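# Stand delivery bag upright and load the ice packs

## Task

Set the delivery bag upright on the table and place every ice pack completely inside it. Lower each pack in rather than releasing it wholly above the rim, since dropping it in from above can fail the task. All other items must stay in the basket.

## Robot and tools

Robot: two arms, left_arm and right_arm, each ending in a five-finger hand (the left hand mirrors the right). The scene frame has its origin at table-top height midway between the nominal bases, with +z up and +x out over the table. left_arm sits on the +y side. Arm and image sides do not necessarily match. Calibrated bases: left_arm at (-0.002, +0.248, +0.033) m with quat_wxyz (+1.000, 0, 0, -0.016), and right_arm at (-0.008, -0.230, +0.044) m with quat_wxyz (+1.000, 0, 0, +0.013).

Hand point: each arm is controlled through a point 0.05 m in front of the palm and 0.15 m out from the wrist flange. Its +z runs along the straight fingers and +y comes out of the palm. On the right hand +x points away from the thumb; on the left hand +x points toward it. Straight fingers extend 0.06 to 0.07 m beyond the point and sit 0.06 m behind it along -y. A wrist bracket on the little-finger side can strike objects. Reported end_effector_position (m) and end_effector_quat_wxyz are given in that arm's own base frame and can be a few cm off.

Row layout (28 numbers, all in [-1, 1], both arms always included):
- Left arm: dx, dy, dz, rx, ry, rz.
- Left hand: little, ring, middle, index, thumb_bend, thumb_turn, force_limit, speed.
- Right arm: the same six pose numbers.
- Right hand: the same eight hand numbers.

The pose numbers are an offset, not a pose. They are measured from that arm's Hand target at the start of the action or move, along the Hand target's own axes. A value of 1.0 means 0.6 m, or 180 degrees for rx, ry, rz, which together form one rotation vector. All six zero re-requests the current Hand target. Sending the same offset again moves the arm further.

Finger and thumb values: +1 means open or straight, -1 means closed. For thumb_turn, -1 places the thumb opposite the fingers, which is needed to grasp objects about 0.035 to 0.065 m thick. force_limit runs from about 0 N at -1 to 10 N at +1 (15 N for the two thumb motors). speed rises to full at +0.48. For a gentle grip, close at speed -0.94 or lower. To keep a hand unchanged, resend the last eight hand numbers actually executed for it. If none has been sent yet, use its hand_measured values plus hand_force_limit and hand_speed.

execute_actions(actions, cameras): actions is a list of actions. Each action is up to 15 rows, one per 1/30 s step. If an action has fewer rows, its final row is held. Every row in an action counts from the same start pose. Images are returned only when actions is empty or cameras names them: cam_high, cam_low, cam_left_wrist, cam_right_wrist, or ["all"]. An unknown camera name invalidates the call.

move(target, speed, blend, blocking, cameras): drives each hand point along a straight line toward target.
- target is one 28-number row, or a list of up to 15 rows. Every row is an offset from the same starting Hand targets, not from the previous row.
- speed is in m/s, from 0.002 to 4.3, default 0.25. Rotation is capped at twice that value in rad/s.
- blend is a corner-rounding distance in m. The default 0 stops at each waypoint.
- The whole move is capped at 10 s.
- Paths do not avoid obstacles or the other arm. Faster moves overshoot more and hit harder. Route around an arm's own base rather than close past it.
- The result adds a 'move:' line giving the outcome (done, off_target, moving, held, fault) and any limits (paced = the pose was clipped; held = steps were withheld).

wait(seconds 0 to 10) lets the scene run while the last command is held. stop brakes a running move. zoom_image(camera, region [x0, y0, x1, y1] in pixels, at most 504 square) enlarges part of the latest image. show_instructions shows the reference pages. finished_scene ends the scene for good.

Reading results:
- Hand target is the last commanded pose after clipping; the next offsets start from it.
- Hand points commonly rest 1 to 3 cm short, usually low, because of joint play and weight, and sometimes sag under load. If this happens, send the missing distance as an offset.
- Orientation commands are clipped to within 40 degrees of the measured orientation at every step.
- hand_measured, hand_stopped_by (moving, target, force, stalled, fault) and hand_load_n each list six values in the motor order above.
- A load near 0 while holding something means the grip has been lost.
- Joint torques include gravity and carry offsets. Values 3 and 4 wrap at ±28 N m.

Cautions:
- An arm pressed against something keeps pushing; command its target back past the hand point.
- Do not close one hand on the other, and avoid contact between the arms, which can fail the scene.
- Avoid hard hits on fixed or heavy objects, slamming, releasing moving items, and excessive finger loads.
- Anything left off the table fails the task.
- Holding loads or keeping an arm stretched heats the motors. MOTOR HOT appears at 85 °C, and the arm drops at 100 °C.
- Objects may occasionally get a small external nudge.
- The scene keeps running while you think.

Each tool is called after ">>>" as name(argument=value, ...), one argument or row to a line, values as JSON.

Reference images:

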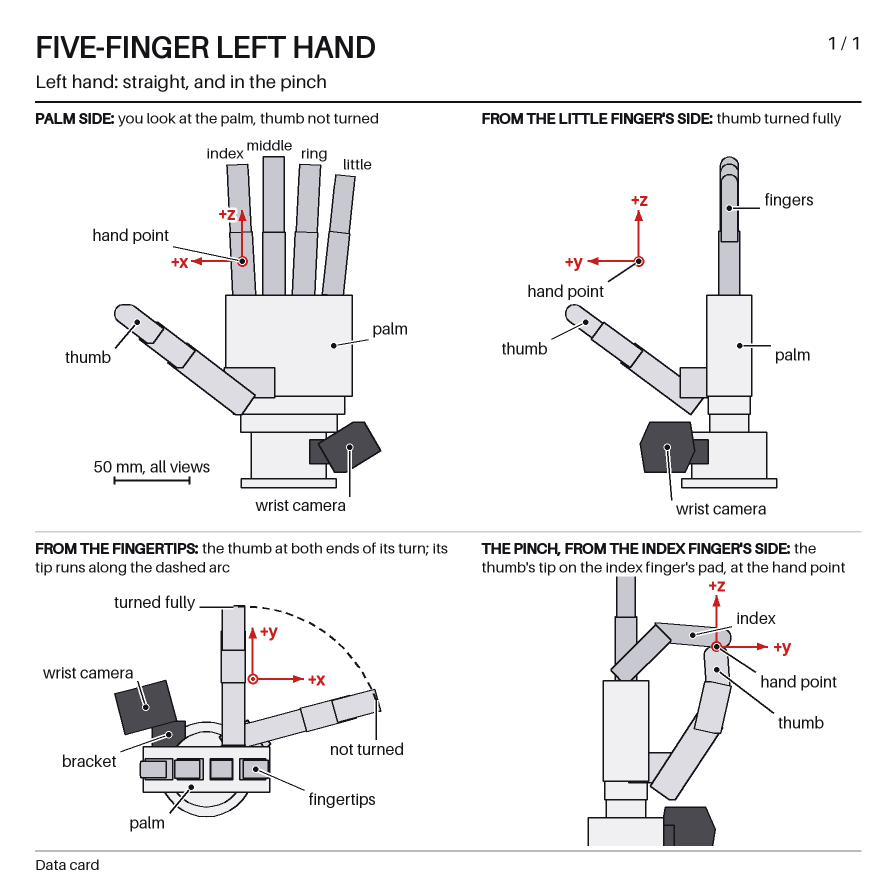

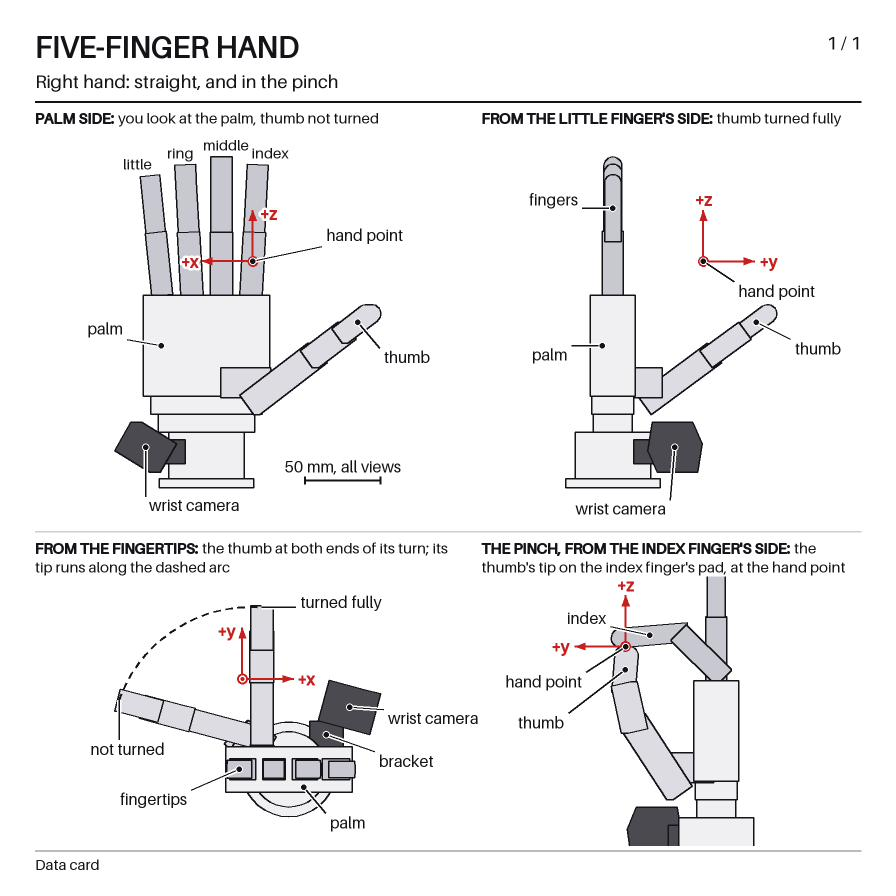

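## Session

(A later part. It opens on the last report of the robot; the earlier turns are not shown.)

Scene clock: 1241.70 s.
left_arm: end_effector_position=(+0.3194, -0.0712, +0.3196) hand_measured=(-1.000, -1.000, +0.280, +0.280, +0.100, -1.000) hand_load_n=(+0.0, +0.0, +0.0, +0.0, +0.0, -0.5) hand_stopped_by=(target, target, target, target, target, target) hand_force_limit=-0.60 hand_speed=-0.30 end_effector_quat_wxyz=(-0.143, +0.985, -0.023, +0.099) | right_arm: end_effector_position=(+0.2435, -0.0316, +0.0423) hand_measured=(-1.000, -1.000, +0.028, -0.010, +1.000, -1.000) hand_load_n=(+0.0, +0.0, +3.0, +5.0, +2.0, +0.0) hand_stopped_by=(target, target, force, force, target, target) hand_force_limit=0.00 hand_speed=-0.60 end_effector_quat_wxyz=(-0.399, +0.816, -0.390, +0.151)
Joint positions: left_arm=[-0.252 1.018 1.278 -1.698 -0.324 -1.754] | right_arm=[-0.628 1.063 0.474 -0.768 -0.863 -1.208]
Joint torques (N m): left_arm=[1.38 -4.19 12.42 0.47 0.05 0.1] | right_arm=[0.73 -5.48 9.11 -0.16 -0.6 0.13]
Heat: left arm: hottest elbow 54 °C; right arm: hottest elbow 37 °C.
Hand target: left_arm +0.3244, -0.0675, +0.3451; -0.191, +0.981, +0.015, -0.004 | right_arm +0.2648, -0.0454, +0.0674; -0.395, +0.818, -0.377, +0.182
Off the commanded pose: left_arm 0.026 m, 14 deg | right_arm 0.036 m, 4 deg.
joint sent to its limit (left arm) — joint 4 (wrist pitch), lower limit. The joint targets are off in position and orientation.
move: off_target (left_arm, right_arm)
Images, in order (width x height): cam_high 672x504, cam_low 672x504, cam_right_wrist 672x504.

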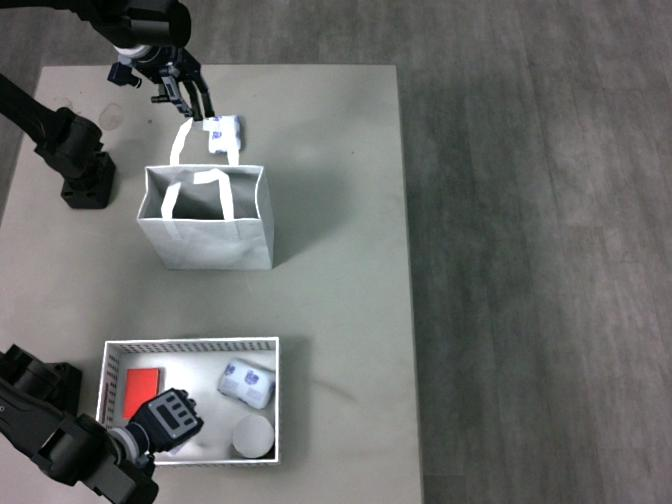

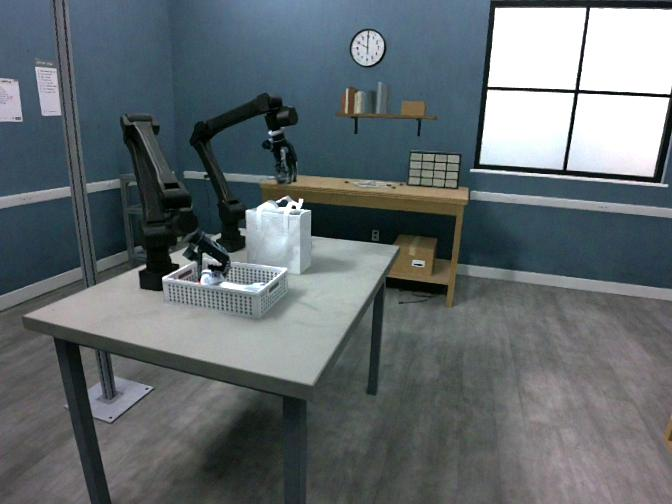

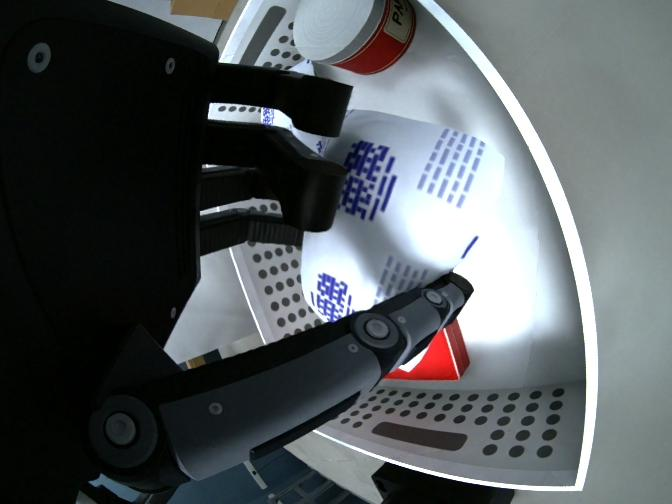

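>>> move(
  target=[-0.065,0.1165,-0.101,-0.122,0,0, -1,-1,1,1,1,-1,-0.6,-0.3, 0,-0.105,-0.083,0,0,0, -1,-1,-0.1,-0.1,1,-1,0,-0.6],
  cameras=["all"],
  speed=0.1,
)

>>> zoom_image(
  camera="cam_high",
  region=[100, 60, 340, 280],
)

Scene clock: 1303.43 s.
left_arm: end_effector_position=(+0.2890, -0.1497, +0.3473) hand_measured=(-1.000, -1.000, +1.000, +1.000, +1.000, -1.000) hand_load_n=(+0.0, +0.0, +0.0, +0.0, +0.0, +0.0) hand_stopped_by=(target, target, target, target, target, target) hand_force_limit=-0.60 hand_speed=-0.30 end_effector_quat_wxyz=(+0.041, +0.995, +0.012, +0.089) | right_arm: end_effector_position=(+0.2478, -0.0347, +0.1181) hand_measured=(-1.000, -1.000, +0.028, -0.010, +1.000, -1.000) hand_load_n=(+0.0, +0.0, +3.5, +5.5, +2.0, +0.0) hand_stopped_by=(target, target, force, force, target, target) hand_force_limit=0.00 hand_speed=-0.60 end_effector_quat_wxyz=(-0.400, +0.816, -0.391, +0.149)
Joint positions: left_arm=[-0.324 0.956 1.278 -1.698 0.019 -1.921] | right_arm=[-0.628 0.955 0.634 -1.039 -0.863 -1.208]
Joint torques (N m): left_arm=[0.56 -3.78 12.12 0.29 0.32 -0.13] | right_arm=[0.73 -4.95 10.24 -0.14 -0.6 0.13]
Heat: left arm: hottest elbow 54 °C; right arm: hottest elbow 42 °C.
Hand target: left_arm +0.2883, -0.1562, +0.3751; -0.001, +1.000, +0.016, -0.001 | right_arm +0.2649, -0.0453, +0.1477; -0.395, +0.818, -0.377, +0.182
Off the commanded pose: left_arm 0.029 m, 11 deg | right_arm 0.036 m, 4 deg.
joint sent to its limit (left arm) — joint 4 (wrist pitch), lower limit. The joint targets are off in position and orientation.
move: off_target (left_arm, right_arm)

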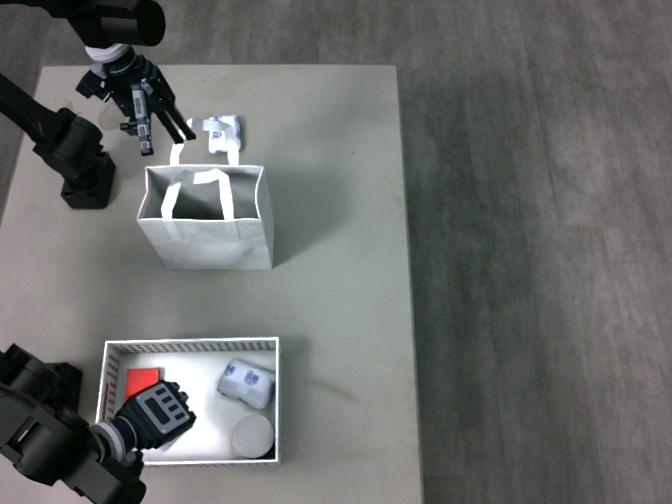

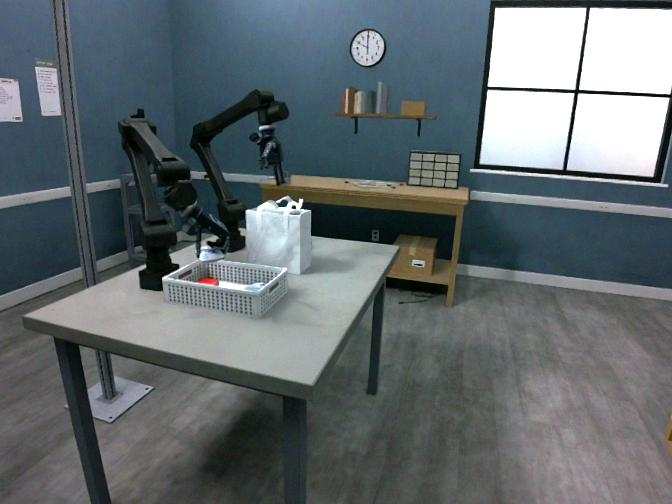

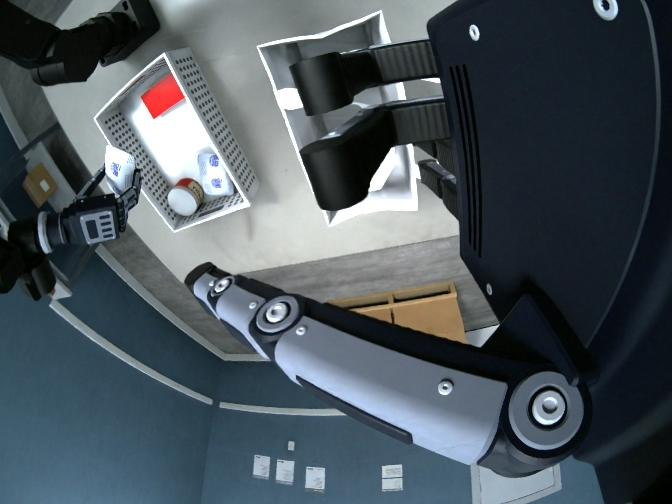

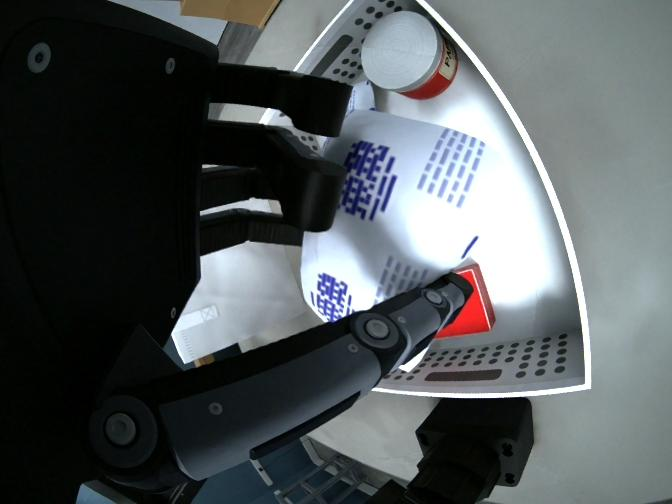

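Scaled by 2.100.

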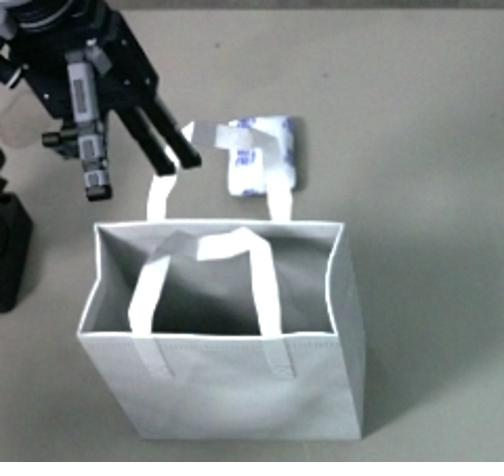

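>>> move(
  target=[
    [0.023,0.0675,0.02,0,0,0, -1,-1,1,1,1,-1,-0.6,-0.3, 0,0,0,0,0,0, -1,-1,-0.1,-0.1,1,-1,0,-0.6],
    [0.02,0.17,0.025,0,0,0, -1,-1,1,1,1,-1,-0.6,-0.3, 0,0,0,0,0,0, -1,-1,-0.1,-0.1,1,-1,0,-0.6],
  ],
  cameras=["cam_high","cam_low"],
  speed=0.1,
  blend=0.02,
)

>>> zoom_image(
  camera="cam_high",
  region=[100, 60, 340, 280],
)

>>> zoom_image(
  camera="cam_low",
  region=[235, 150, 335, 280],
)

Scene clock: 1331.70 s.
left_arm: end_effector_position=(+0.2984, -0.2502, +0.3378) hand_measured=(-1.000, -1.000, +1.000, +1.000, +1.000, -1.000) hand_load_n=(+0.0, +0.0, +0.0, +0.5, +0.0, +0.0) hand_stopped_by=(target, target, target, target, target, target) hand_force_limit=-0.60 hand_speed=-0.30 end_effector_quat_wxyz=(+0.051, +0.997, -0.037, +0.036) | right_arm: end_effector_position=(+0.2478, -0.0347, +0.1181) hand_measured=(-1.000, -1.000, +0.028, -0.010, +1.000, -1.000) hand_load_n=(+0.0, +0.5, +3.0, +5.5, +1.5, +0.0) hand_stopped_by=(target, target, force, force, target, target) hand_force_limit=0.00 hand_speed=-0.60 end_effector_quat_wxyz=(-0.400, +0.816, -0.391, +0.149)
Joint positions: left_arm=[-0.574 1.151 1.393 -1.698 0.051 -2.073] | right_arm=[-0.628 0.955 0.634 -1.039 -0.863 -1.208]
Joint torques (N m): left_arm=[-0.03 -5.25 12.6 0.24 0.4 -0.06] | right_arm=[0.73 -5.01 10.24 -0.17 -0.59 0.13]
Motor temperatures (°C): left_arm=[28 25 55 28 28 26] | right_arm=[27 28 42 27 27 26]
Heat: left arm: hottest elbow 55 °C; right arm: hottest elbow 42 °C.
Hand target: left_arm +0.3035, -0.2577, +0.3599; -0.001, +1.000, +0.016, -0.001 | right_arm +0.2649, -0.0453, +0.1477; -0.395, +0.818, -0.377, +0.182
Off the commanded pose: left_arm 0.024 m, 10 deg | right_arm 0.036 m, 4 deg.
joint sent to its limit (left arm) — joint 4 (wrist pitch), lower limit; joint 6 (wrist roll), lower limit. The joint targets are off in position and orientation.
move: off_target (left_arm, right_arm)
Images, in order (width x height): cam_high 672x504, cam_low 672x504.

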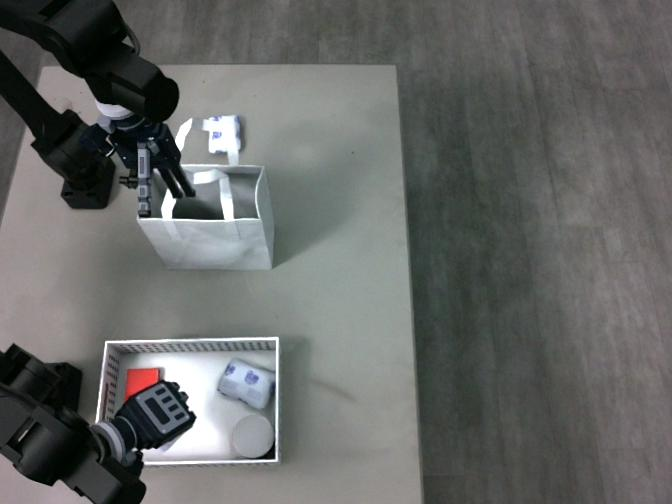

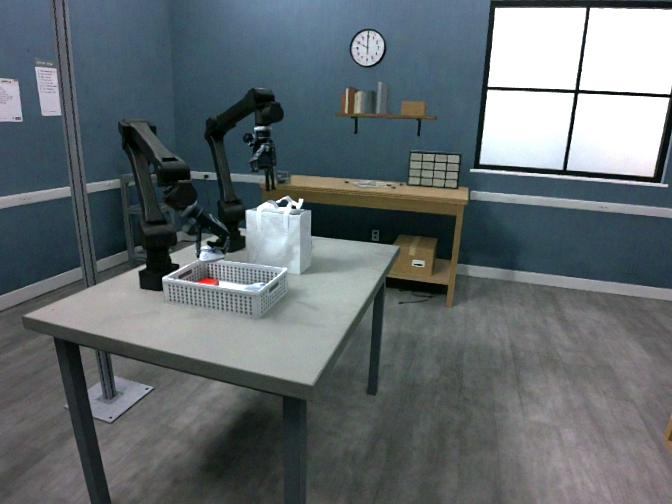

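Scaled by 2.100.

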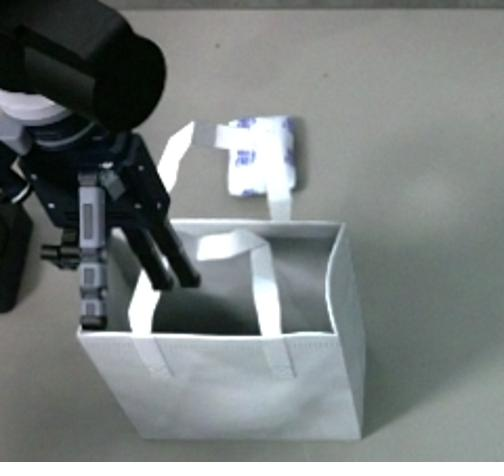

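Scaled by 3.877.

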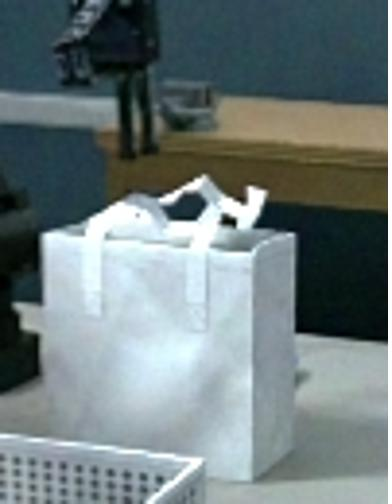

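>>> move(
  target=[
    [0.0,-0.15,0.0,0,0,0, -1,-1,1,1,1,-1,-0.6,-0.3, 0,0,0,0,0,0, -1,-1,-0.1,-0.1,1,-1,0,-0.6],
    [0.0,-0.15,0.1,0,0,0, -1,-1,1,1,1,-1,-0.6,-0.3, 0,0,0,0,0,0, -1,-1,-0.1,-0.1,1,-1,0,-0.6],
    [0.0,0.083,0.1,0,0,0, -1,-1,1,1,1,-1,-0.6,-0.3, 0,0,0,0,0,0, -1,-1,-0.1,-0.1,1,-1,0,-0.6],
  ],
  cameras=["cam_high","cam_low"],
  speed=[0.15,0.1,0.08],
  blend=[0.02,0.02,0],
)

>>> zoom_image(
  camera="cam_high",
  region=[100, 60, 340, 280],
)

>>> zoom_image(
  camera="cam_low",
  region=[235, 150, 335, 280],
)

Scene clock: 1352.63 s.
left_arm: end_effector_position=(+0.2990, -0.2951, +0.2812) hand_measured=(-1.000, -1.000, +1.000, +1.000, +1.000, -1.000) hand_load_n=(+0.0, +0.0, +0.0, -0.5, +0.0, +0.0) hand_stopped_by=(target, target, target, target, target, target) hand_force_limit=-0.60 hand_speed=-0.30 end_effector_quat_wxyz=(+0.022, +0.996, -0.074, -0.037) | right_arm: end_effector_position=(+0.2478, -0.0347, +0.1181) hand_measured=(-1.000, -1.000, +0.028, -0.010, +1.000, -1.000) hand_load_n=(+0.0, +0.0, +3.5, +5.5, +1.5, +0.0) hand_stopped_by=(target, target, force, force, target, target) hand_force_limit=0.00 hand_speed=-0.60 end_effector_quat_wxyz=(-0.400, +0.816, -0.391, +0.149)
Joint positions: left_arm=[-0.652 1.312 1.401 -1.698 0.077 -2.073] | right_arm=[-0.628 0.955 0.634 -1.039 -0.863 -1.208]
Joint torques (N m): left_arm=[-0.09 -7.53 12.57 -0.13 0.38 -0.04] | right_arm=[0.73 -4.95 10.25 -0.16 -0.59 0.13]
Motor temperatures (°C): left_arm=[28 25 56 28 28 26] | right_arm=[27 28 43 27 27 26]
Heat: left arm: hottest elbow 56 °C; right arm: hottest elbow 43 °C.
Hand target: left_arm +0.3050, -0.3074, +0.2998; -0.001, +1.000, +0.016, -0.001 | right_arm +0.2649, -0.0453, +0.1477; -0.395, +0.818, -0.377, +0.182
Off the commanded pose: left_arm 0.023 m, 11 deg | right_arm 0.036 m, 4 deg.
joint sent to its limit (left arm) — joint 4 (wrist pitch), lower limit; joint 6 (wrist roll), lower limit. The joint targets are off in position and orientation.
move: off_target (left_arm, right_arm)
Images, in order (width x height): cam_high 672x504, cam_low 672x504.

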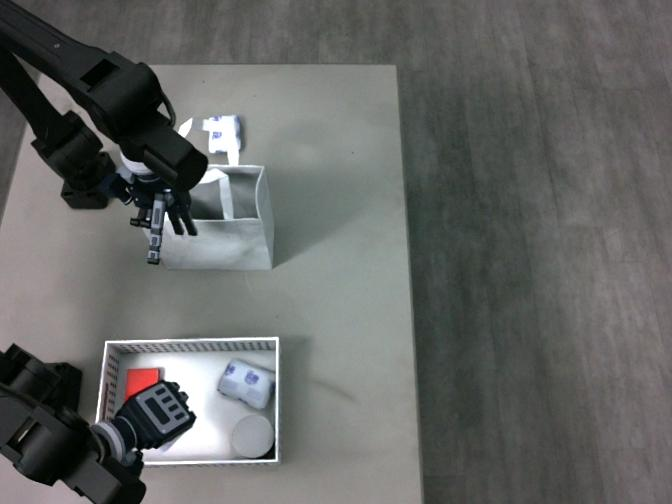

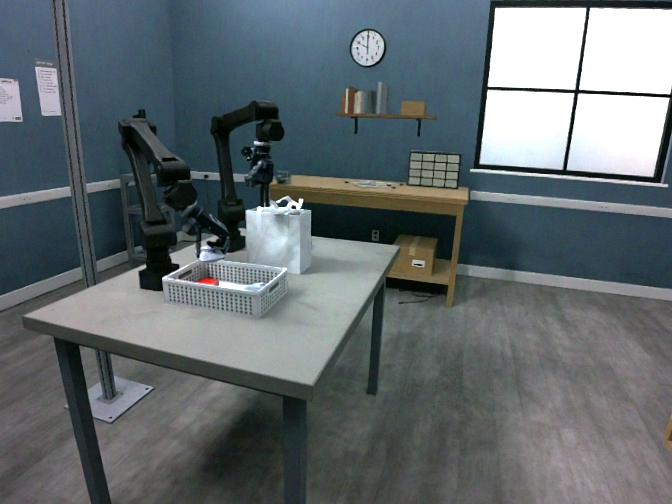

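Scaled by 2.100.

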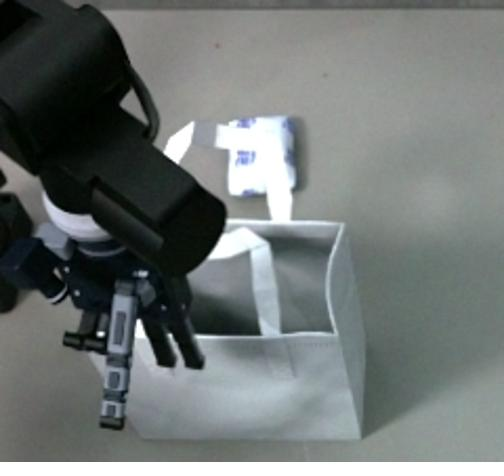

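Scaled by 3.877.

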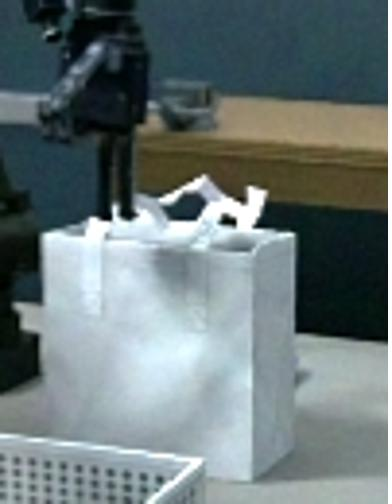

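>>> wait(
  seconds=0.1,
  cameras=["cam_left_wrist","cam_right_wrist"],
)

>>> zoom_image(
  camera="cam_left_wrist",
  region=[200, 0, 500, 300],
)

Scene clock: 1372.30 s.
left_arm: end_effector_position=(+0.2990, -0.2951, +0.2812) hand_measured=(-1.000, -1.000, +1.000, +1.000, +1.000, -1.000) hand_load_n=(+0.0, +0.0, +0.0, +0.0, -0.5, +0.0) hand_stopped_by=(target, target, target, target, target, target) hand_force_limit=-0.60 hand_speed=-0.30 end_effector_quat_wxyz=(+0.022, +0.996, -0.074, -0.037) | right_arm: end_effector_position=(+0.2478, -0.0347, +0.1181) hand_measured=(-1.000, -1.000, +0.028, -0.010, +1.000, -1.000) hand_load_n=(+0.0, +0.0, +3.0, +5.5, +1.5, -0.5) hand_stopped_by=(target, target, force, force, target, target) hand_force_limit=0.00 hand_speed=-0.60 end_effector_quat_wxyz=(-0.400, +0.816, -0.391, +0.149)
Joint positions: left_arm=[-0.652 1.312 1.401 -1.698 0.077 -2.073] | right_arm=[-0.628 0.955 0.634 -1.039 -0.863 -1.208]
Joint torques (N m): left_arm=[-0.67 -6.83 12.4 -0.02 0.33 -0.1] | right_arm=[0.67 -5.07 10.22 -0.17 -0.59 0.14]
Heat: left arm: hottest elbow 54 °C; right arm: hottest elbow 43 °C.
Hand target: left_arm +0.3050, -0.3074, +0.2998; -0.001, +1.000, +0.016, -0.001 | right_arm +0.2649, -0.0453, +0.1477; -0.395, +0.818, -0.377, +0.182
Off the commanded pose: left_arm 0.023 m, 11 deg | right_arm 0.036 m, 4 deg.
wait: 0.10 s; at rest from the start
Images, in order (width x height): cam_left_wrist 672x504, cam_right_wrist 672x504.

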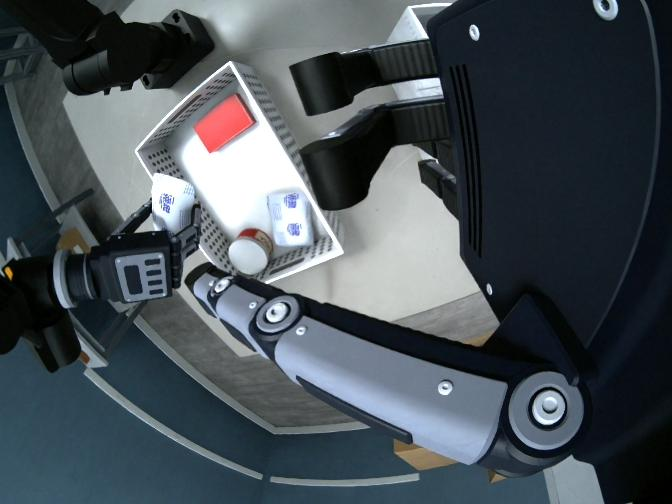

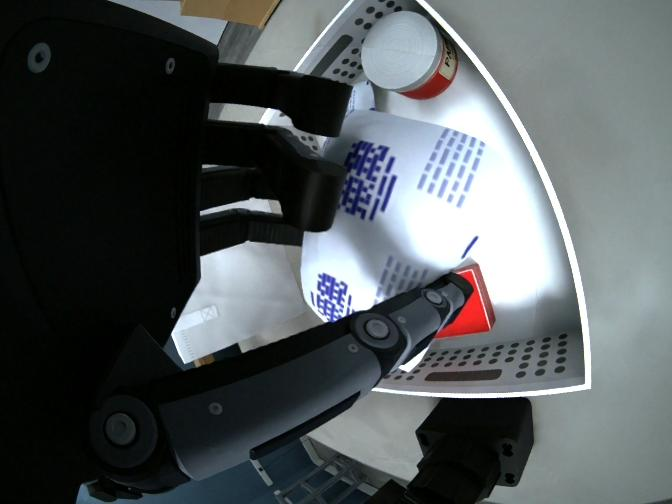

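Scaled by 1.680 from the camera's 672x504 image, which has a finer 960x720 frame.

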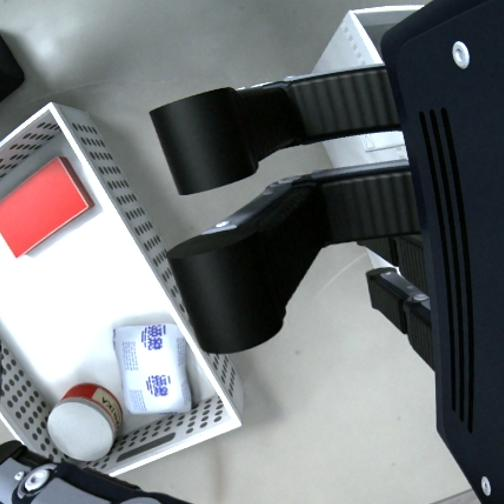

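>>> move(
  target=[
    [0.005,-0.167,-0.133,0,0,0, -1,-1,1,1,1,-1,0,-0.3, 0,-0.09,-0.07,0,0,0, -1,-1,-0.1,-0.1,1,-1,0,-0.6],
    [-0.022,-0.733,-0.10,0.2243,0.2235,0.4622, -1,-1,1,1,1,-1,0,-0.3, 0,-0.183,-0.1447,0,0,0, -1,-1,-0.1,-0.1,1,-1,0,-0.6],
    [-0.022,-0.733,0.267,0.2243,0.2235,0.4622, -1,-1,0.5,0.5,1,-1,0,0.3, 0,-0.183,-0.1447,0,0,0, -1,-1,-0.1,-0.1,1,-1,0,-0.6],
  ],
  cameras=["all"],
  speed=[0.15,0.2,0.12],
  blend=[0.03,0.03,0],
)

>>> zoom_image(
  camera="cam_high",
  region=[100, 60, 340, 280],
)

Scene clock: 1427.63 s.
left_arm: end_effector_position=(+0.2747, +0.1236, +0.1370) hand_measured=(-1.000, -1.000, +0.500, +0.500, +1.000, -1.000) hand_load_n=(+0.0, +0.0, +0.0, +0.0, +0.0, +0.0) hand_stopped_by=(target, target, target, target, target, target) hand_force_limit=0.00 hand_speed=0.30 end_effector_quat_wxyz=(-0.301, +0.652, -0.627, +0.302) | right_arm: end_effector_position=(+0.2557, -0.0403, +0.2583) hand_measured=(-1.000, -1.000, +0.028, -0.010, +1.000, -1.000) hand_load_n=(+0.0, +0.0, +3.0, +5.5, +1.5, +0.0) hand_stopped_by=(target, target, force, force, target, target) hand_force_limit=0.00 hand_speed=-0.60 end_effector_quat_wxyz=(-0.399, +0.816, -0.390, +0.153)
Joint positions: left_arm=[0.761 0.784 0.562 -0.62 0.549 0.507] | right_arm=[-0.628 0.923 0.988 -1.417 -0.863 -1.205]
Joint torques (N m): left_arm=[1.61 -1.44 9.55 2.26 0.62 0.1] | right_arm=[0.67 -4.07 10.71 -0.12 -0.59 0.11]
Heat: left arm: hottest elbow 53 °C; right arm: hottest elbow 46 °C.
Hand target: left_arm +0.2775, +0.1320, +0.1404; -0.313, +0.647, -0.626, +0.301 | right_arm +0.2650, -0.0452, +0.2877; -0.395, +0.818, -0.377, +0.182
Off the commanded pose: left_arm 0.009 m, 2 deg | right_arm 0.031 m, 4 deg.
move: off_target (right_arm)

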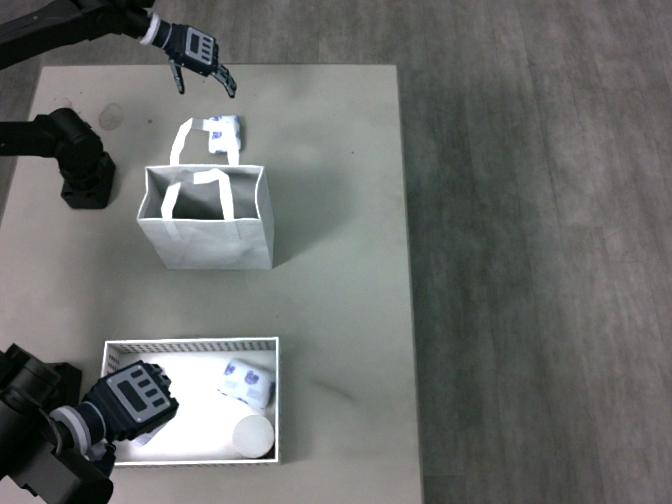

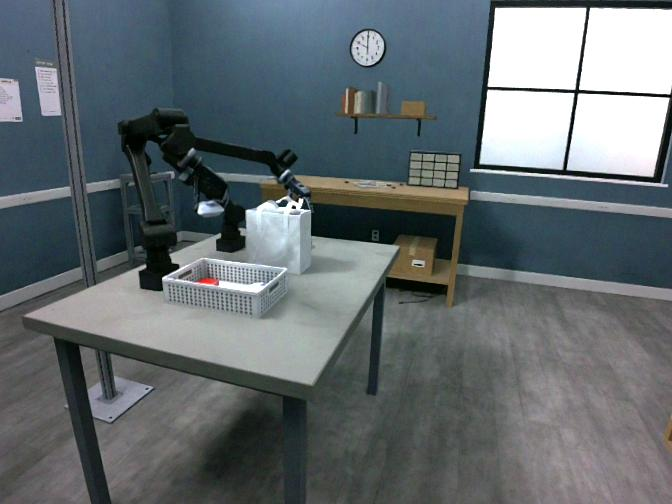

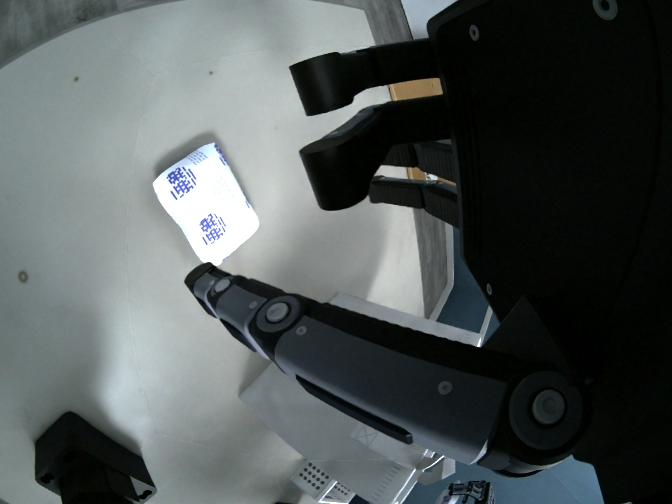

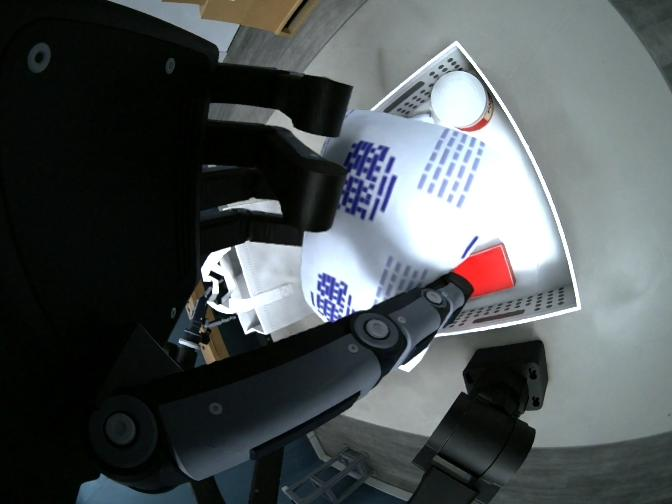

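Scaled by 2.100.

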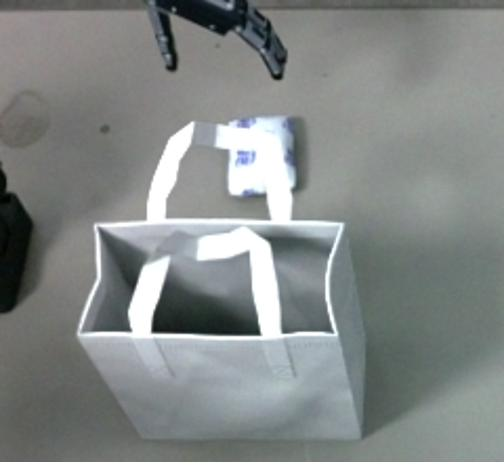

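>>> move(
  target=[-0.01,0.18,0.1487,0,-0.0349,-0.0276, -1,-1,0.5,0.5,1,-1,0,0.3, -0.3622,-0.408,0.3552,0,0.1814,0.1439, -1,-1,-0.1,-0.1,1,-1,0,-0.6],
  cameras=["all"],
  speed=0.12,
)

>>> zoom_image(
  camera="cam_high",
  region=[100, 60, 340, 280],
)

>>> zoom_image(
  camera="cam_low",
  region=[205, 150, 345, 280],
)

>>> zoom_image(
  camera="cam_left_wrist",
  region=[60, 50, 460, 400],
)

Scene clock: 1513.00 s.
left_arm: end_effector_position=(+0.2736, +0.1396, -0.0017) hand_measured=(-1.000, -1.000, +0.500, +0.500, +1.000, -1.000) hand_load_n=(+0.0, +0.0, +0.0, +0.0, +0.0, +0.0) hand_stopped_by=(target, target, target, target, target, target) hand_force_limit=0.00 hand_speed=0.30 end_effector_quat_wxyz=(-0.329, +0.696, -0.577, +0.274) | right_arm: end_effector_position=(+0.3573, +0.3154, +0.3121) hand_measured=(-1.000, -1.000, +0.028, -0.010, +1.000, -1.000) hand_load_n=(+0.0, +0.0, +3.0, +5.5, +1.5, +0.0) hand_stopped_by=(target, target, force, force, target, target) hand_force_limit=0.00 hand_speed=-0.60 end_effector_quat_wxyz=(-0.275, +0.649, -0.638, +0.310)
Joint positions: left_arm=[0.761 1.071 0.264 0.033 0.436 0.389] | right_arm=[0.867 1.242 1.338 -1.058 0.644 0.642]
Joint torques (N m): left_arm=[-0.67 -2.84 6.9 2.21 0.18 -0.1] | right_arm=[1.08 -7.65 11.38 0.5 0.75 0.15]
Motor temperatures (°C): left_arm=[28 24 51 28 29 26] | right_arm=[27 28 51 27 27 26]
Heat: left arm: hottest elbow 51 °C; right arm: hottest elbow 51 °C.
Hand target: left_arm +0.2799, +0.1384, +0.0003; -0.334, +0.689, -0.579, +0.279 | right_arm +0.3661, +0.3274, +0.3471; -0.305, +0.630, -0.643, +0.311
Off the commanded pose: left_arm 0.007 m, 1 deg | right_arm 0.038 m, 4 deg.
move: off_target (right_arm)

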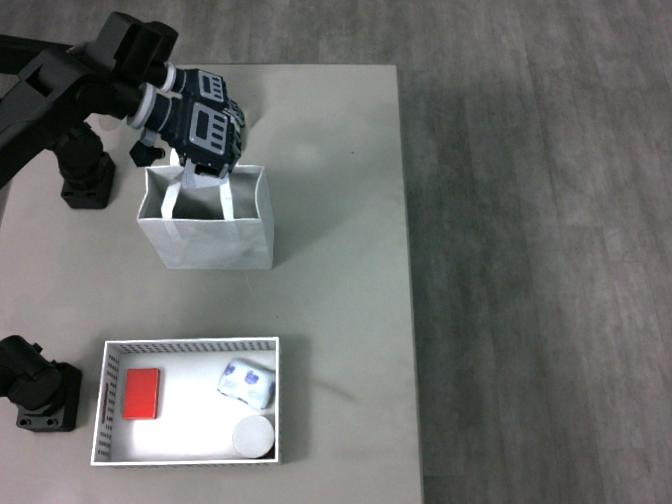

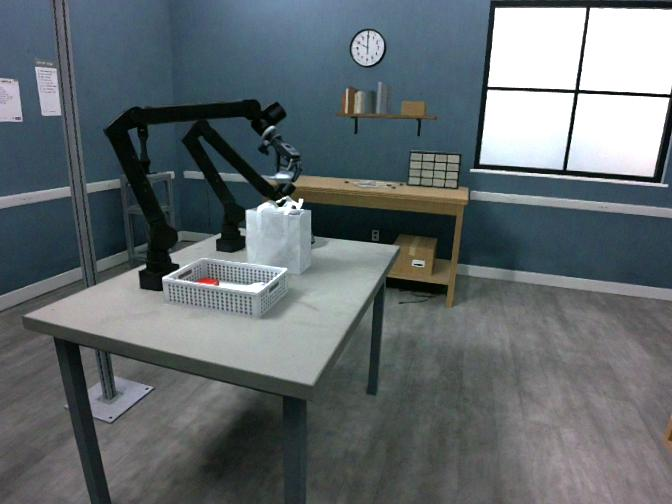

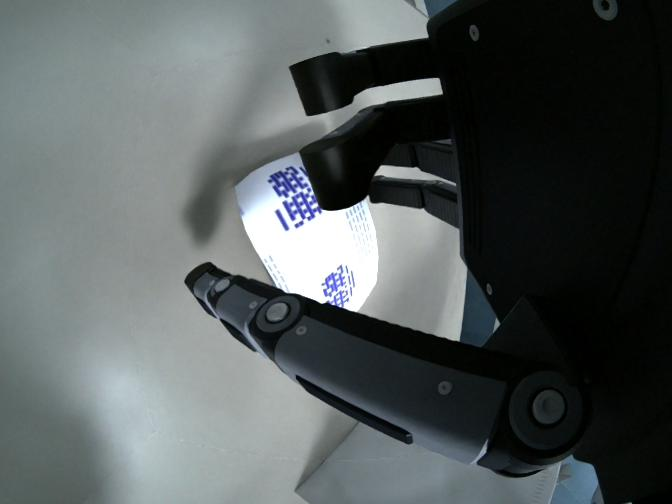

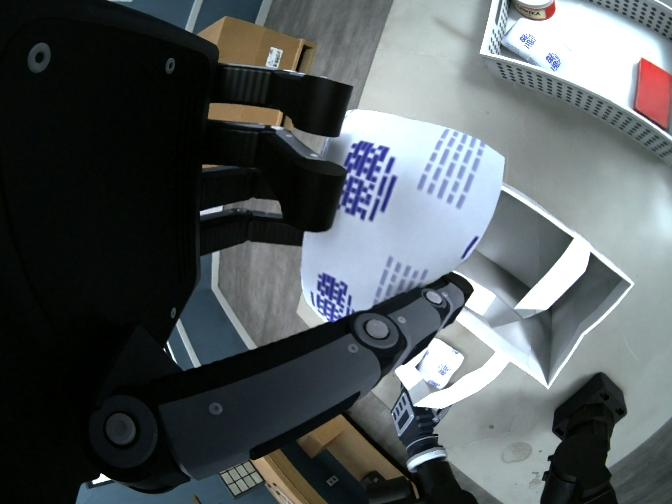

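Scaled by 2.100.

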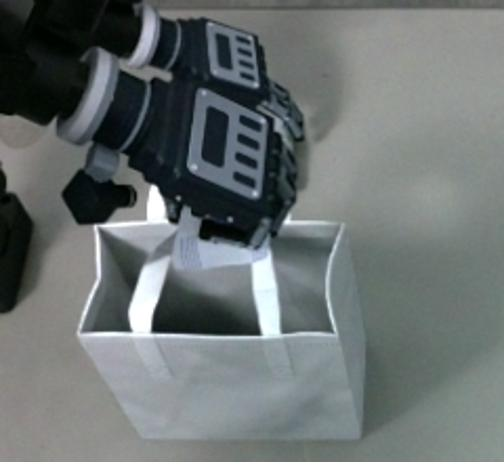

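Scaled by 3.600.

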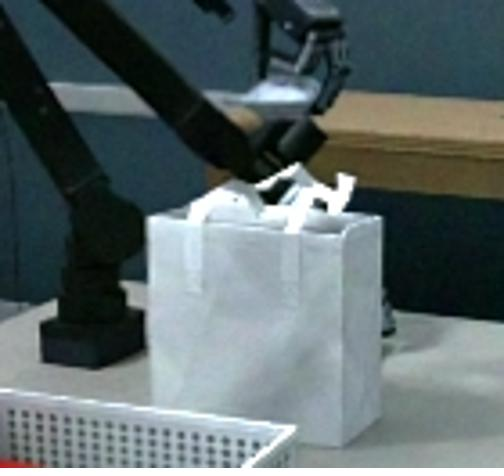

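Scaled by 1.260 from the camera's 672x504 image, which has a finer 960x720 frame.

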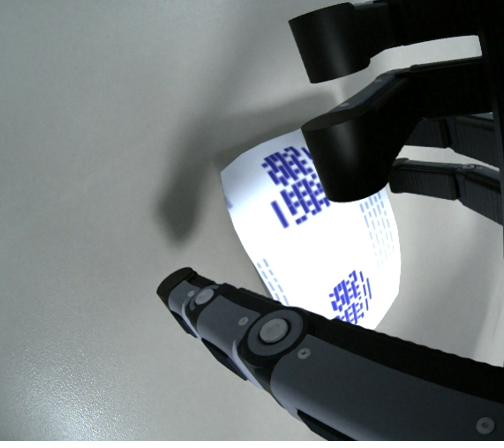

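>>> zoom_image(
  camera="cam_right_wrist",
  region=[380, 100, 672, 400],
)

>>> zoom_image(
  camera="cam_high",
  region=[130, 60, 280, 210],
)

Scaled by 1.680 from the camera's 672x504 image, which has a finer 960x720 frame.

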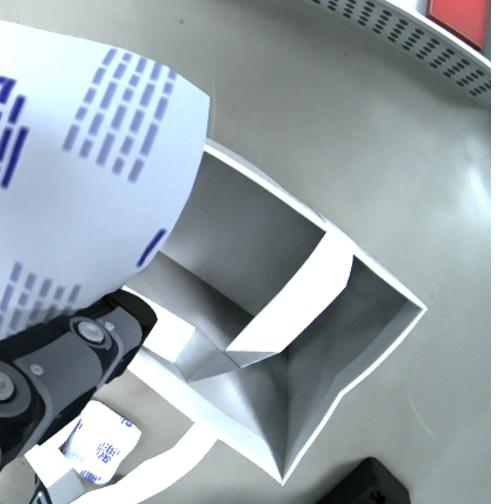

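Scaled by 3.360.

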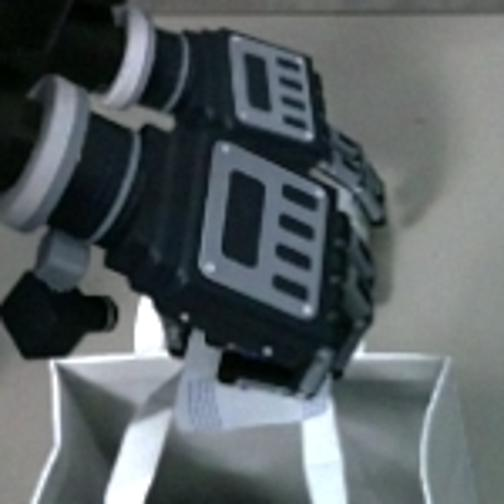

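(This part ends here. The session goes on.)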